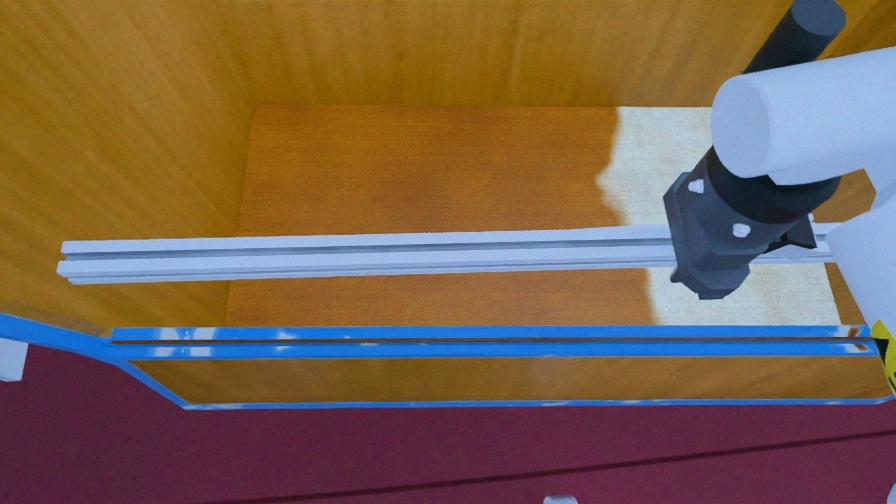

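Scene clock: 534.23 s.
Joint torques (N m): left_arm=[9.63 0.39 -0.13 2.83 -0.37 0.08 0.25] | right_arm=[-17.12 -11.83 -5.4 -11.29 -0.04 -0.04 -0.08]
External joint torques (N m): left_arm=[1.24 -0.15 -0.21 -0.41 -0.37 -0.15 0.24] | right_arm=[-2.84 -3.16 -1.63 -3.6 -0.29 0 -0.08]
Wrist force (N): left_arm=[-0.3 0.5 -8.9] | right_arm=[-5.1 -4.6 -21.5]
Wrist torque (N m): left_arm=[-0.35 -0.21 0.18] | right_arm=[-0.23 -0.53 -0.34]
Wrist force, peak (N): left_arm=[0.0 0.7 -9.1] | right_arm=[-5.1 -4.6 -21.7]
move: done
base_odometry: x=+0.515 y=-0.270 heading=-0.031
lidar_m: 0.25 0.27 0.37 1.65 2.29 1.62 1.53 1.59 2.11 4.65 0.34 0.26
joint_positions: torso_squat_rad=+0.400 torso_shift_rad=+0.000 torso_pitch_rad=+0.400 torso_yaw_rad=+0.000 left_shoulder_pitch_rad=+0.020 left_shoulder_roll_rad=+0.015 left_shoulder_yaw_rad=-0.005 left_elbow_rad=-0.192 left_forearm_roll_rad=-0.008 left_wrist_pitch_rad=-0.045 left_hand_roll_rad=+0.025 left_gripper_m=+0.101 right_shoulder_pitch_rad=-0.709 right_shoulder_roll_rad=-0.442 right_shoulder_yaw_rad=+0.045 right_elbow_rad=-1.331 right_forearm_roll_rad=-0.423 right_wrist_pitch_rad=+1.606 right_hand_roll_rad=-0.190 right_gripper_m=+0.030 head_pan_rad=-0.520 head_tilt_rad=+0.800
joint_status: all done
wheel_motors_off: 0
motor_effort: left_wheel=+8(9) right_wheel=-6(10)
chest: x=-0.1073 y=+0.0003 z=+1.2102 quat_wxyz=(+0.980, +0.000, +0.199, +0.000) (m; base frame)
left_hand: x=-0.2897 y=+0.2313 z=+0.5499 quat_wxyz=(+0.996, +0.008, +0.091, +0.007) (m; base frame)
right_hand: x=+0.2994 y=-0.2747 z=+0.7995 quat_wxyz=(+1.000, +0.000, +0.001, -0.007) (m; base frame)
pictures: head_camera
camera_calibration:
head_camera: T_world_to_cam=[[-0.498277, -0.837308, 0.225022, -0.310538], [-0.815906, 0.365042, -0.448377, 0.670627], [0.293287, -0.407013, -0.865057, 1.1429], [0, 0, 0, 1]]

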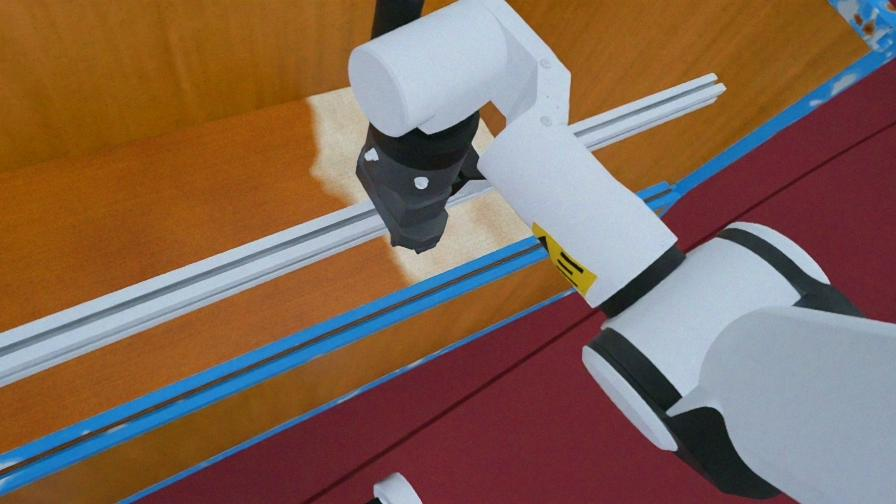

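move(target={"side":"right","x":0.36,"y":-0.282,"z":0.72,"quat_wxyz":[1,0,0,-0.007]}, min_time_s=2, cameras=[])

move(base={"x_m_s":0.1,"for_s":0.63}, joints={"torso_shift_rad":0.25,"torso_squat_rad":0.95,"head_pan_rad":0}, cameras=["head_camera"])

Scene clock: 544.87 s.
Joint torques (N m): left_arm=[9.95 -0.09 -0.09 3.07 -0.13 0.79 0.13] | right_arm=[-21.02 -10.35 -1.21 -8.89 0.3 -0.41 0.04]
External joint torques (N m): left_arm=[1.57 -0.63 -0.17 -0.17 -0.13 0.56 0.12] | right_arm=[-2.34 -1.28 -0.6 -2.85 0.18 -0.18 0.03]
Wrist force (N): left_arm=[0.5 0.1 -9.1] | right_arm=[-6.7 -3.8 -21.8]
Wrist torque (N m): left_arm=[-0.31 -0.11 0.19] | right_arm=[-0.01 -0.59 -0.33]
Wrist force, peak (N): left_arm=[0.2 0.5 -9.1] | right_arm=[-6.6 -4.9 -22.7]
move: short
base_odometry: x=+0.515 y=-0.270 heading=-0.031
lidar_m: 0.25 0.26 0.38 1.65 2.30 1.63 1.54 1.58 2.11 4.65 0.35 0.26
joint_positions: torso_squat_rad=+0.400 torso_shift_rad=+0.000 torso_pitch_rad=+0.400 torso_yaw_rad=+0.000 left_shoulder_pitch_rad=+0.020 left_shoulder_roll_rad=+0.015 left_shoulder_yaw_rad=-0.005 left_elbow_rad=-0.192 left_forearm_roll_rad=-0.008 left_wrist_pitch_rad=-0.045 left_hand_roll_rad=+0.025 left_gripper_m=+0.101 right_shoulder_pitch_rad=-1.143 right_shoulder_roll_rad=-0.361 right_shoulder_yaw_rad=+0.015 right_elbow_rad=-0.267 right_forearm_roll_rad=-0.394 right_wrist_pitch_rad=+0.933 right_hand_roll_rad=+0.055 right_gripper_m=+0.030 head_pan_rad=-0.520 head_tilt_rad=+0.800
joint_status: all done
wheel_motors_off: 0
motor_effort: left_wheel=+8(9) right_wheel=-8(11)
chest: x=-0.1073 y=+0.0003 z=+1.2102 quat_wxyz=(+0.980, +0.000, +0.199, +0.000) (m; base frame)
left_hand: x=-0.2898 y=+0.2313 z=+0.5499 quat_wxyz=(+0.996, +0.008, +0.091, +0.007) (m; base frame)
right_hand: x=+0.3587 y=-0.2820 z=+0.7201 quat_wxyz=(+0.999, -0.006, -0.045, -0.007) (m; base frame)
right_hand_status: short (checked arc, as near as the solve gets, planned for 2.0 s): 1 mm and 5.2 deg off. The place is met; only the turn is off.
pictures: none

Scene clock: 547.57 s.
Joint torques (N m): left_arm=[9.85 0.99 -0.36 2.71 -0.2 0.22 0.23] | right_arm=[-22.03 -10.36 -1.54 -8.96 0.09 -0.36 -0.08]
External joint torques (N m): left_arm=[1.46 0.45 -0.45 -0.53 -0.2 -0.02 0.22] | right_arm=[-3.37 -1.29 -0.95 -2.92 -0.13 -0.14 -0.09]
Wrist force (N): left_arm=[-0.2 0.2 -9.0] | right_arm=[-6.8 -4.0 -22.0]
Wrist torque (N m): left_arm=[-0.32 -0.20 0.17] | right_arm=[-0.30 -0.62 -0.29]
Wrist force, peak (N): left_arm=[-0.6 0.5 -9.1] | right_arm=[-6.7 -3.7 -22.5]
move: done
base_odometry: x=+0.578 y=-0.271 heading=-0.030
lidar_m: 0.19 0.20 0.29 1.10 2.38 1.70 1.60 1.65 2.21 0.70 0.27 0.20
base_status: done (sent for 0.63 of 0.63 s)
joint_positions: torso_squat_rad=+0.950 torso_shift_rad=+0.250 torso_pitch_rad=+0.400 torso_yaw_rad=+0.000 left_shoulder_pitch_rad=+0.020 left_shoulder_roll_rad=+0.015 left_shoulder_yaw_rad=-0.005 left_elbow_rad=-0.192 left_forearm_roll_rad=-0.008 left_wrist_pitch_rad=-0.045 left_hand_roll_rad=+0.025 left_gripper_m=+0.101 right_shoulder_pitch_rad=-1.143 right_shoulder_roll_rad=-0.361 right_shoulder_yaw_rad=+0.015 right_elbow_rad=-0.266 right_forearm_roll_rad=-0.394 right_wrist_pitch_rad=+0.933 right_hand_roll_rad=+0.055 right_gripper_m=+0.030 head_pan_rad=+0.000 head_tilt_rad=+0.800
joint_status: all done
wheel_motors_off: 0
motor_effort: left_wheel=+4(41) right_wheel=-8(23)
chest: x=-0.0066 y=+0.0002 z=+0.9600 quat_wxyz=(+0.980, +0.000, +0.199, +0.000) (m; base frame)
left_hand: x=-0.1891 y=+0.2313 z=+0.2997 quat_wxyz=(+0.996, +0.008, +0.091, +0.007) (m; base frame)
right_hand: x=+0.4593 y=-0.2821 z=+0.4698 quat_wxyz=(+0.999, -0.006, -0.045, -0.007) (m; base frame)
pictures: head_camera
camera_calibration:
head_camera: T_world_to_cam=[[-0.0486064, -0.998211, 0.0348221, -0.0292085], [-0.912878, 0.0302494, -0.40711, 0.602761], [0.405328, -0.0515765, -0.912715, 0.940619], [0, 0, 0, 1]]

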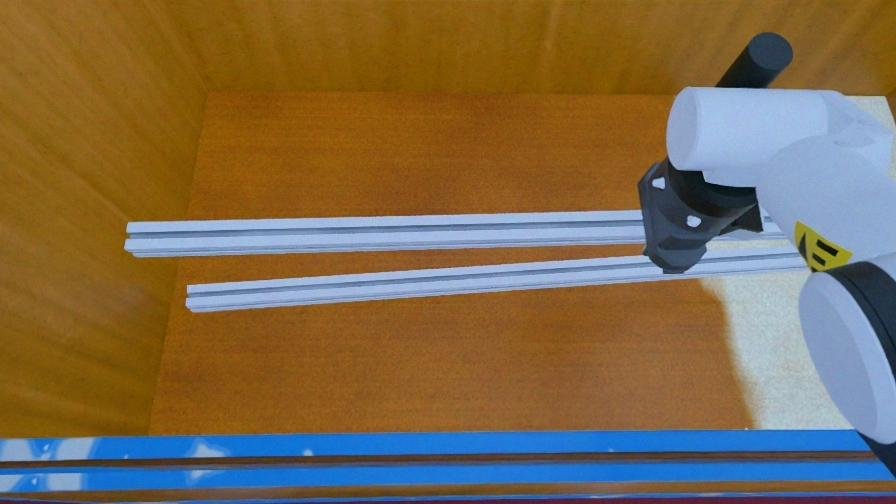

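move(target={"side":"right","x":0.395,"y":-0.282,"z":0.47,"quat_wxyz":[1,0,0,0]}, min_time_s=1.5, cameras=[])

move(joints={"torso_pitch_rad":0.7}, cameras=["head_camera"])

Scene clock: 560.37 s.
Joint torques (N m): left_arm=[9.74 1.65 0.08 2.73 -0.3 0.46 -0.01] | right_arm=[-18.22 -11.5 -2.6 -10.9 0.21 -0.39 -0.45]
External joint torques (N m): left_arm=[1.35 1.11 0 -0.52 -0.29 0.22 -0.02] | right_arm=[-3.81 -3.17 -0.14 -3.73 -0.06 -0.34 -0.45]
Wrist force (N): left_arm=[-0.5 0.1 -8.5] | right_arm=[-5.2 -4.7 -21.6]
Wrist torque (N m): left_arm=[-0.28 -0.27 0.19] | right_arm=[-0.33 -0.57 -0.39]
Wrist force, peak (N): left_arm=[-0.2 0.3 -9.0] | right_arm=[-7.2 -5.0 -22.4]
move: done
base_odometry: x=+0.578 y=-0.271 heading=-0.030
lidar_m: 0.18 0.19 0.29 1.10 2.38 1.70 1.60 1.65 2.20 0.69 0.26 0.19
joint_positions: torso_squat_rad=+0.950 torso_shift_rad=+0.250 torso_pitch_rad=+0.400 torso_yaw_rad=+0.000 left_shoulder_pitch_rad=+0.020 left_shoulder_roll_rad=+0.015 left_shoulder_yaw_rad=-0.005 left_elbow_rad=-0.192 left_forearm_roll_rad=-0.008 left_wrist_pitch_rad=-0.045 left_hand_roll_rad=+0.025 left_gripper_m=+0.101 right_shoulder_pitch_rad=-0.762 right_shoulder_roll_rad=-0.368 right_shoulder_yaw_rad=+0.027 right_elbow_rad=-0.943 right_forearm_roll_rad=-0.363 right_wrist_pitch_rad=+1.295 right_hand_roll_rad=-0.058 right_gripper_m=+0.030 head_pan_rad=+0.000 head_tilt_rad=+0.800
joint_status: all done
wheel_motors_off: 0
motor_effort: left_wheel=+5(6) right_wheel=-8(10)
chest: x=-0.0066 y=+0.0002 z=+0.9600 quat_wxyz=(+0.980, +0.000, +0.199, +0.000) (m; base frame)
left_hand: x=-0.1891 y=+0.2313 z=+0.2997 quat_wxyz=(+0.996, +0.008, +0.091, +0.007) (m; base frame)
right_hand: x=+0.3942 y=-0.2818 z=+0.4695 quat_wxyz=(+1.000, +0.000, +0.001, +0.000) (m; base frame)
right_hand_status: reached (checked arc, planned for 1.5 s): 1 mm and 0.1 deg off.
pictures: none

Scene clock: 562.13 s.
Joint torques (N m): left_arm=[14.55 0.46 -0.73 5.12 -0.31 0.98 0.02] | right_arm=[-9.85 -9.97 -1.91 -8.26 0.17 0.96 -0.68]
External joint torques (N m): left_arm=[-0.61 -0.05 -0.84 -0.8 -0.3 0.21 0] | right_arm=[-2.4 -3.03 0.07 -2.89 0 0.44 -0.67]
Wrist force (N): left_arm=[1.5 0.0 -8.0] | right_arm=[-0.8 -4.3 -20.9]
Wrist torque (N m): left_arm=[-0.29 -0.14 0.14] | right_arm=[-0.29 -0.42 -0.36]
Wrist force, peak (N): left_arm=[-0.3 -0.1 -8.8] | right_arm=[-3.2 -4.4 -21.7]
move: done
base_odometry: x=+0.578 y=-0.271 heading=-0.030
lidar_m: 0.18 0.21 0.28 1.10 2.38 1.69 1.60 1.66 2.20 0.69 0.27 0.20
joint_positions: torso_squat_rad=+0.950 torso_shift_rad=+0.250 torso_pitch_rad=+0.700 torso_yaw_rad=+0.000 left_shoulder_pitch_rad=+0.020 left_shoulder_roll_rad=+0.015 left_shoulder_yaw_rad=-0.005 left_elbow_rad=-0.192 left_forearm_roll_rad=-0.008 left_wrist_pitch_rad=-0.045 left_hand_roll_rad=+0.025 left_gripper_m=+0.101 right_shoulder_pitch_rad=-0.762 right_shoulder_roll_rad=-0.368 right_shoulder_yaw_rad=+0.027 right_elbow_rad=-0.944 right_forearm_roll_rad=-0.363 right_wrist_pitch_rad=+1.295 right_hand_roll_rad=-0.058 right_gripper_m=+0.030 head_pan_rad=+0.000 head_tilt_rad=+0.800
joint_status: all done
wheel_motors_off: 0
motor_effort: left_wheel=+6(7) right_wheel=-8(10)
chest: x=+0.0722 y=+0.0002 z=+0.9116 quat_wxyz=(+0.939, +0.000, +0.343, +0.000) (m; base frame)
left_hand: x=-0.2972 y=+0.2313 z=+0.3348 quat_wxyz=(+0.971, +0.009, +0.239, +0.006) (m; base frame)
right_hand: x=+0.3105 y=-0.2818 z=+0.3247 quat_wxyz=(+0.989, +0.000, +0.150, +0.000) (m; base frame)
pictures: head_camera
camera_calibration:
head_camera: T_world_to_cam=[[-0.0361651, -0.99821, 0.0476275, -0.0362698], [-0.992406, 0.0302661, -0.119227, 0.398311], [0.117572, -0.0515776, -0.991724, 0.957343], [0, 0, 0, 1]]

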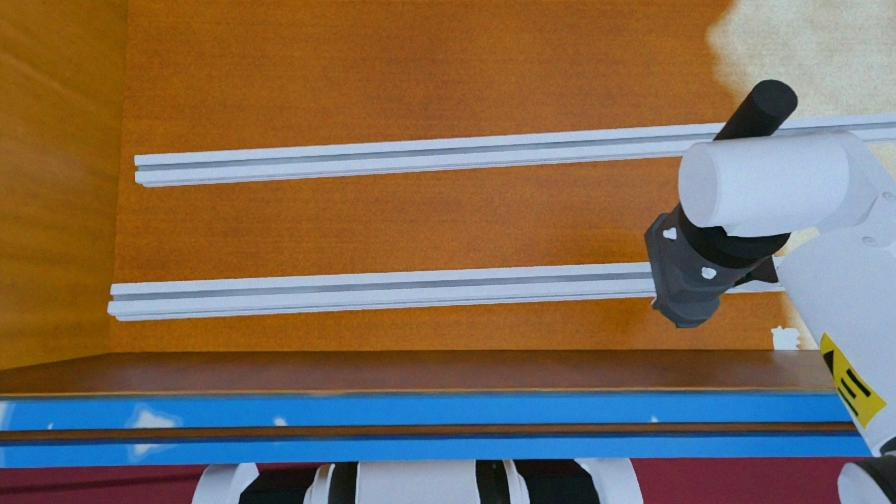

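move(target={"side":"right","x":0.40,"y":-0.282,"z":0.32,"quat_wxyz":[1,0,0,0.004]}, min_time_s=2, cameras=["head_camera"])

Scene clock: 567.10 s.
Joint torques (N m): left_arm=[15.17 1.13 -0.35 5.47 -0.21 0.96 0.07] | right_arm=[-12.36 -8.72 -2.76 -8.46 0.4 -0.11 -0.07]
External joint torques (N m): left_arm=[0.01 0.62 -0.46 -0.44 -0.2 0.19 0.05] | right_arm=[-3.11 -1.35 -0.79 -2.51 0.19 -0.06 -0.07]
Wrist force (N): left_arm=[1.2 0.2 -8.1] | right_arm=[-5.3 -4.1 -21.6]
Wrist torque (N m): left_arm=[-0.31 -0.16 0.15] | right_arm=[-0.34 -0.54 -0.33]
Wrist force, peak (N): left_arm=[1.5 0.2 -8.7] | right_arm=[-5.3 -4.0 -21.8]
move: done
base_odometry: x=+0.578 y=-0.271 heading=-0.030
lidar_m: 0.18 0.20 0.29 1.10 2.39 1.71 1.60 1.64 2.21 0.69 0.28 0.19
joint_positions: torso_squat_rad=+0.950 torso_shift_rad=+0.250 torso_pitch_rad=+0.700 torso_yaw_rad=+0.000 left_shoulder_pitch_rad=+0.020 left_shoulder_roll_rad=+0.015 left_shoulder_yaw_rad=-0.005 left_elbow_rad=-0.192 left_forearm_roll_rad=-0.008 left_wrist_pitch_rad=-0.045 left_hand_roll_rad=+0.025 left_gripper_m=+0.101 right_shoulder_pitch_rad=-0.834 right_shoulder_roll_rad=-0.368 right_shoulder_yaw_rad=+0.000 right_elbow_rad=-0.874 right_forearm_roll_rad=-0.338 right_wrist_pitch_rad=+1.005 right_hand_roll_rad=-0.035 right_gripper_m=+0.030 head_pan_rad=+0.000 head_tilt_rad=+0.800
joint_status: all done
wheel_motors_off: 0
motor_effort: left_wheel=+6(7) right_wheel=-9(9)
chest: x=+0.0722 y=+0.0002 z=+0.9116 quat_wxyz=(+0.939, +0.000, +0.343, +0.000) (m; base frame)
left_hand: x=-0.2972 y=+0.2313 z=+0.3348 quat_wxyz=(+0.971, +0.009, +0.239, +0.006) (m; base frame)
right_hand: x=+0.3993 y=-0.2820 z=+0.3198 quat_wxyz=(+1.000, +0.000, +0.000, +0.004) (m; base frame)
right_hand_status: reached (checked arc, planned for 2.0 s): 1 mm and 0.1 deg off.
pictures: head_camera
camera_calibration:
head_camera: T_world_to_cam=[[-0.0361652, -0.99821, 0.0476273, -0.0362697], [-0.992406, 0.0302663, -0.119227, 0.398311], [0.117572, -0.0515774, -0.991724, 0.957343], [0, 0, 0, 1]]

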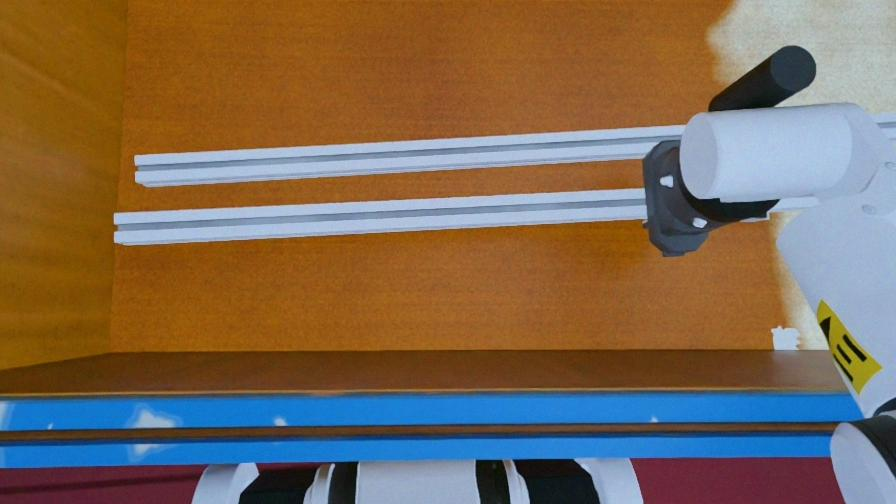

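move(target={"side":"right","x":0.40,"y":-0.274,"z":0.32,"quat_wxyz":[1,0,0,0.004]}, min_time_s=1, cameras=["head_camera"])

move(joints={"torso_squat_rad":0.98}, min_time_s=1, cameras=[])

move(joints={"torso_squat_rad":0.99}, min_time_s=0.5, cameras=[])

Scene clock: 575.53 s.
Joint torques (N m): left_arm=[16.21 0.65 -0.52 5.57 -0.16 0.89 0.2] | right_arm=[-12.64 -6.53 -1.13 -9.57 0.4 0.22 -0.37]
External joint torques (N m): left_arm=[1.05 0.14 -0.63 -0.34 -0.15 0.12 0.17] | right_arm=[-3.32 0.5 0.78 -3.56 0.19 0.26 -0.39]
Wrist force (N): left_arm=[1.4 0.2 -8.3] | right_arm=[-5.4 -4.1 -21.5]
Wrist torque (N m): left_arm=[-0.31 -0.16 0.17] | right_arm=[-0.31 -0.53 -0.33]
Wrist force, peak (N): left_arm=[1.5 0.1 -8.7] | right_arm=[-5.7 -4.3 -21.7]
move: done
base_odometry: x=+0.578 y=-0.271 heading=-0.030
lidar_m: 0.18 0.20 0.28 1.10 2.38 1.71 1.60 1.64 2.21 0.69 0.27 0.20
joint_positions: torso_squat_rad=+0.950 torso_shift_rad=+0.250 torso_pitch_rad=+0.700 torso_yaw_rad=+0.000 left_shoulder_pitch_rad=+0.020 left_shoulder_roll_rad=+0.015 left_shoulder_yaw_rad=-0.005 left_elbow_rad=-0.192 left_forearm_roll_rad=-0.008 left_wrist_pitch_rad=-0.045 left_hand_roll_rad=+0.025 left_gripper_m=+0.101 right_shoulder_pitch_rad=-0.835 right_shoulder_roll_rad=-0.356 right_shoulder_yaw_rad=+0.007 right_elbow_rad=-0.882 right_forearm_roll_rad=-0.323 right_wrist_pitch_rad=+1.010 right_hand_roll_rad=-0.053 right_gripper_m=+0.030 head_pan_rad=+0.000 head_tilt_rad=+0.800
joint_status: all done
wheel_motors_off: 0
motor_effort: left_wheel=+6(6) right_wheel=-7(10)
chest: x=+0.0722 y=+0.0002 z=+0.9116 quat_wxyz=(+0.939, +0.000, +0.343, +0.000) (m; base frame)
left_hand: x=-0.2972 y=+0.2313 z=+0.3348 quat_wxyz=(+0.971, +0.009, +0.239, +0.006) (m; base frame)
right_hand: x=+0.3994 y=-0.2745 z=+0.3197 quat_wxyz=(+1.000, +0.000, +0.001, +0.004) (m; base frame)
right_hand_status: reached (checked arc, planned for 1.0 s): 1 mm and 0.1 deg off.
pictures: head_camera
camera_calibration:
head_camera: T_world_to_cam=[[-0.0361653, -0.99821, 0.0476273, -0.0362697], [-0.992406, 0.0302664, -0.119227, 0.398311], [0.117572, -0.0515774, -0.991724, 0.957343], [0, 0, 0, 1]]

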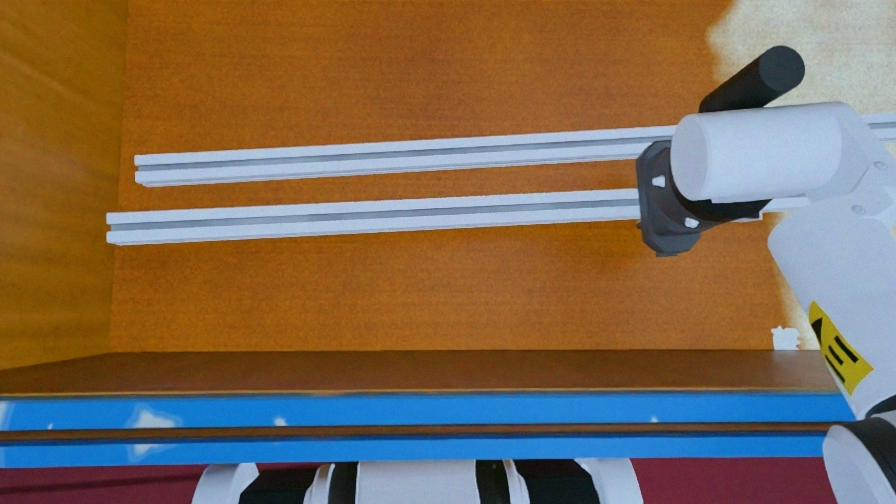

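Scene clock: 576.83 s.
Joint torques (N m): left_arm=[16.11 0.88 -0.58 5.5 -0.28 0.88 0.27] | right_arm=[-12.27 -6.24 -1.49 -9.48 0.39 -0.09 -0.5]
External joint torques (N m): left_arm=[0.95 0.38 -0.7 -0.41 -0.27 0.11 0.24] | right_arm=[-2.94 0.79 0.42 -3.46 0.19 -0.04 -0.5]
Wrist force (N): left_arm=[1.3 0.3 -8.4] | right_arm=[-5.1 -4.2 -21.3]
Wrist torque (N m): left_arm=[-0.33 -0.18 0.14] | right_arm=[-0.29 -0.48 -0.34]
Wrist force, peak (N): left_arm=[1.0 0.2 -8.6] | right_arm=[-5.1 -4.3 -21.7]
move: done
base_odometry: x=+0.578 y=-0.271 heading=-0.030
lidar_m: 0.18 0.21 0.29 1.10 2.39 1.70 1.60 1.64 2.21 0.68 0.27 0.20
joint_positions: torso_squat_rad=+0.980 torso_shift_rad=+0.250 torso_pitch_rad=+0.700 torso_yaw_rad=+0.000 left_shoulder_pitch_rad=+0.020 left_shoulder_roll_rad=+0.015 left_shoulder_yaw_rad=-0.005 left_elbow_rad=-0.192 left_forearm_roll_rad=-0.008 left_wrist_pitch_rad=-0.045 left_hand_roll_rad=+0.025 left_gripper_m=+0.101 right_shoulder_pitch_rad=-0.835 right_shoulder_roll_rad=-0.356 right_shoulder_yaw_rad=+0.007 right_elbow_rad=-0.882 right_forearm_roll_rad=-0.323 right_wrist_pitch_rad=+1.010 right_hand_roll_rad=-0.053 right_gripper_m=+0.030 head_pan_rad=+0.000 head_tilt_rad=+0.800
joint_status: all done
wheel_motors_off: 0
motor_effort: left_wheel=+6(7) right_wheel=-7(10)
chest: x=+0.0679 y=+0.0002 z=+0.8949 quat_wxyz=(+0.939, +0.000, +0.343, +0.000) (m; base frame)
left_hand: x=-0.3015 y=+0.2313 z=+0.3180 quat_wxyz=(+0.971, +0.009, +0.239, +0.006) (m; base frame)
right_hand: x=+0.3951 y=-0.2745 z=+0.3031 quat_wxyz=(+1.000, +0.000, +0.001, +0.004) (m; base frame)
pictures: none

Scene clock: 577.63 s.
Joint torques (N m): left_arm=[15.99 0.57 -0.02 5.25 -0.1 0.85 0.1] | right_arm=[-9.19 -5.84 -1.54 -5.4 0.65 -5.1 -0.34]
External joint torques (N m): left_arm=[0.86 0.07 -0.13 -0.64 -0.09 0.08 0.08] | right_arm=[0.19 1.21 0.37 0.64 0.43 -5.06 -0.34]
Wrist force (N): left_arm=[1.1 0.2 -8.3] | right_arm=[-19.5 -3.2 33.0]
Wrist torque (N m): left_arm=[-0.32 -0.16 0.17] | right_arm=[0.11 1.09 -0.35]
Wrist force, peak (N): left_arm=[1.2 0.1 -8.6] | right_arm=[-20.3 -2.4 36.3]
move: done
base_odometry: x=+0.578 y=-0.271 heading=-0.030
lidar_m: 0.18 0.20 0.29 1.10 2.39 1.70 1.60 1.65 2.20 0.69 0.27 0.19
joint_positions: torso_squat_rad=+0.990 torso_shift_rad=+0.250 torso_pitch_rad=+0.699 torso_yaw_rad=+0.000 left_shoulder_pitch_rad=+0.020 left_shoulder_roll_rad=+0.015 left_shoulder_yaw_rad=-0.005 left_elbow_rad=-0.192 left_forearm_roll_rad=-0.008 left_wrist_pitch_rad=-0.045 left_hand_roll_rad=+0.025 left_gripper_m=+0.101 right_shoulder_pitch_rad=-0.836 right_shoulder_roll_rad=-0.356 right_shoulder_yaw_rad=+0.007 right_elbow_rad=-0.883 right_forearm_roll_rad=-0.324 right_wrist_pitch_rad=+1.011 right_hand_roll_rad=-0.053 right_gripper_m=+0.030 head_pan_rad=+0.000 head_tilt_rad=+0.800
joint_status: all done
wheel_motors_off: 0
motor_effort: left_wheel=+7(8) right_wheel=-5(8)
chest: x=+0.0659 y=+0.0004 z=+0.8896 quat_wxyz=(+0.940, -0.001, +0.342, +0.000) (m; base frame)
left_hand: x=-0.3027 y=+0.2312 z=+0.3120 quat_wxyz=(+0.971, +0.008, +0.238, +0.006) (m; base frame)
right_hand: x=+0.3945 y=-0.2743 z=+0.2986 quat_wxyz=(+1.000, +0.000, +0.000, +0.004) (m; base frame)
pictures: none


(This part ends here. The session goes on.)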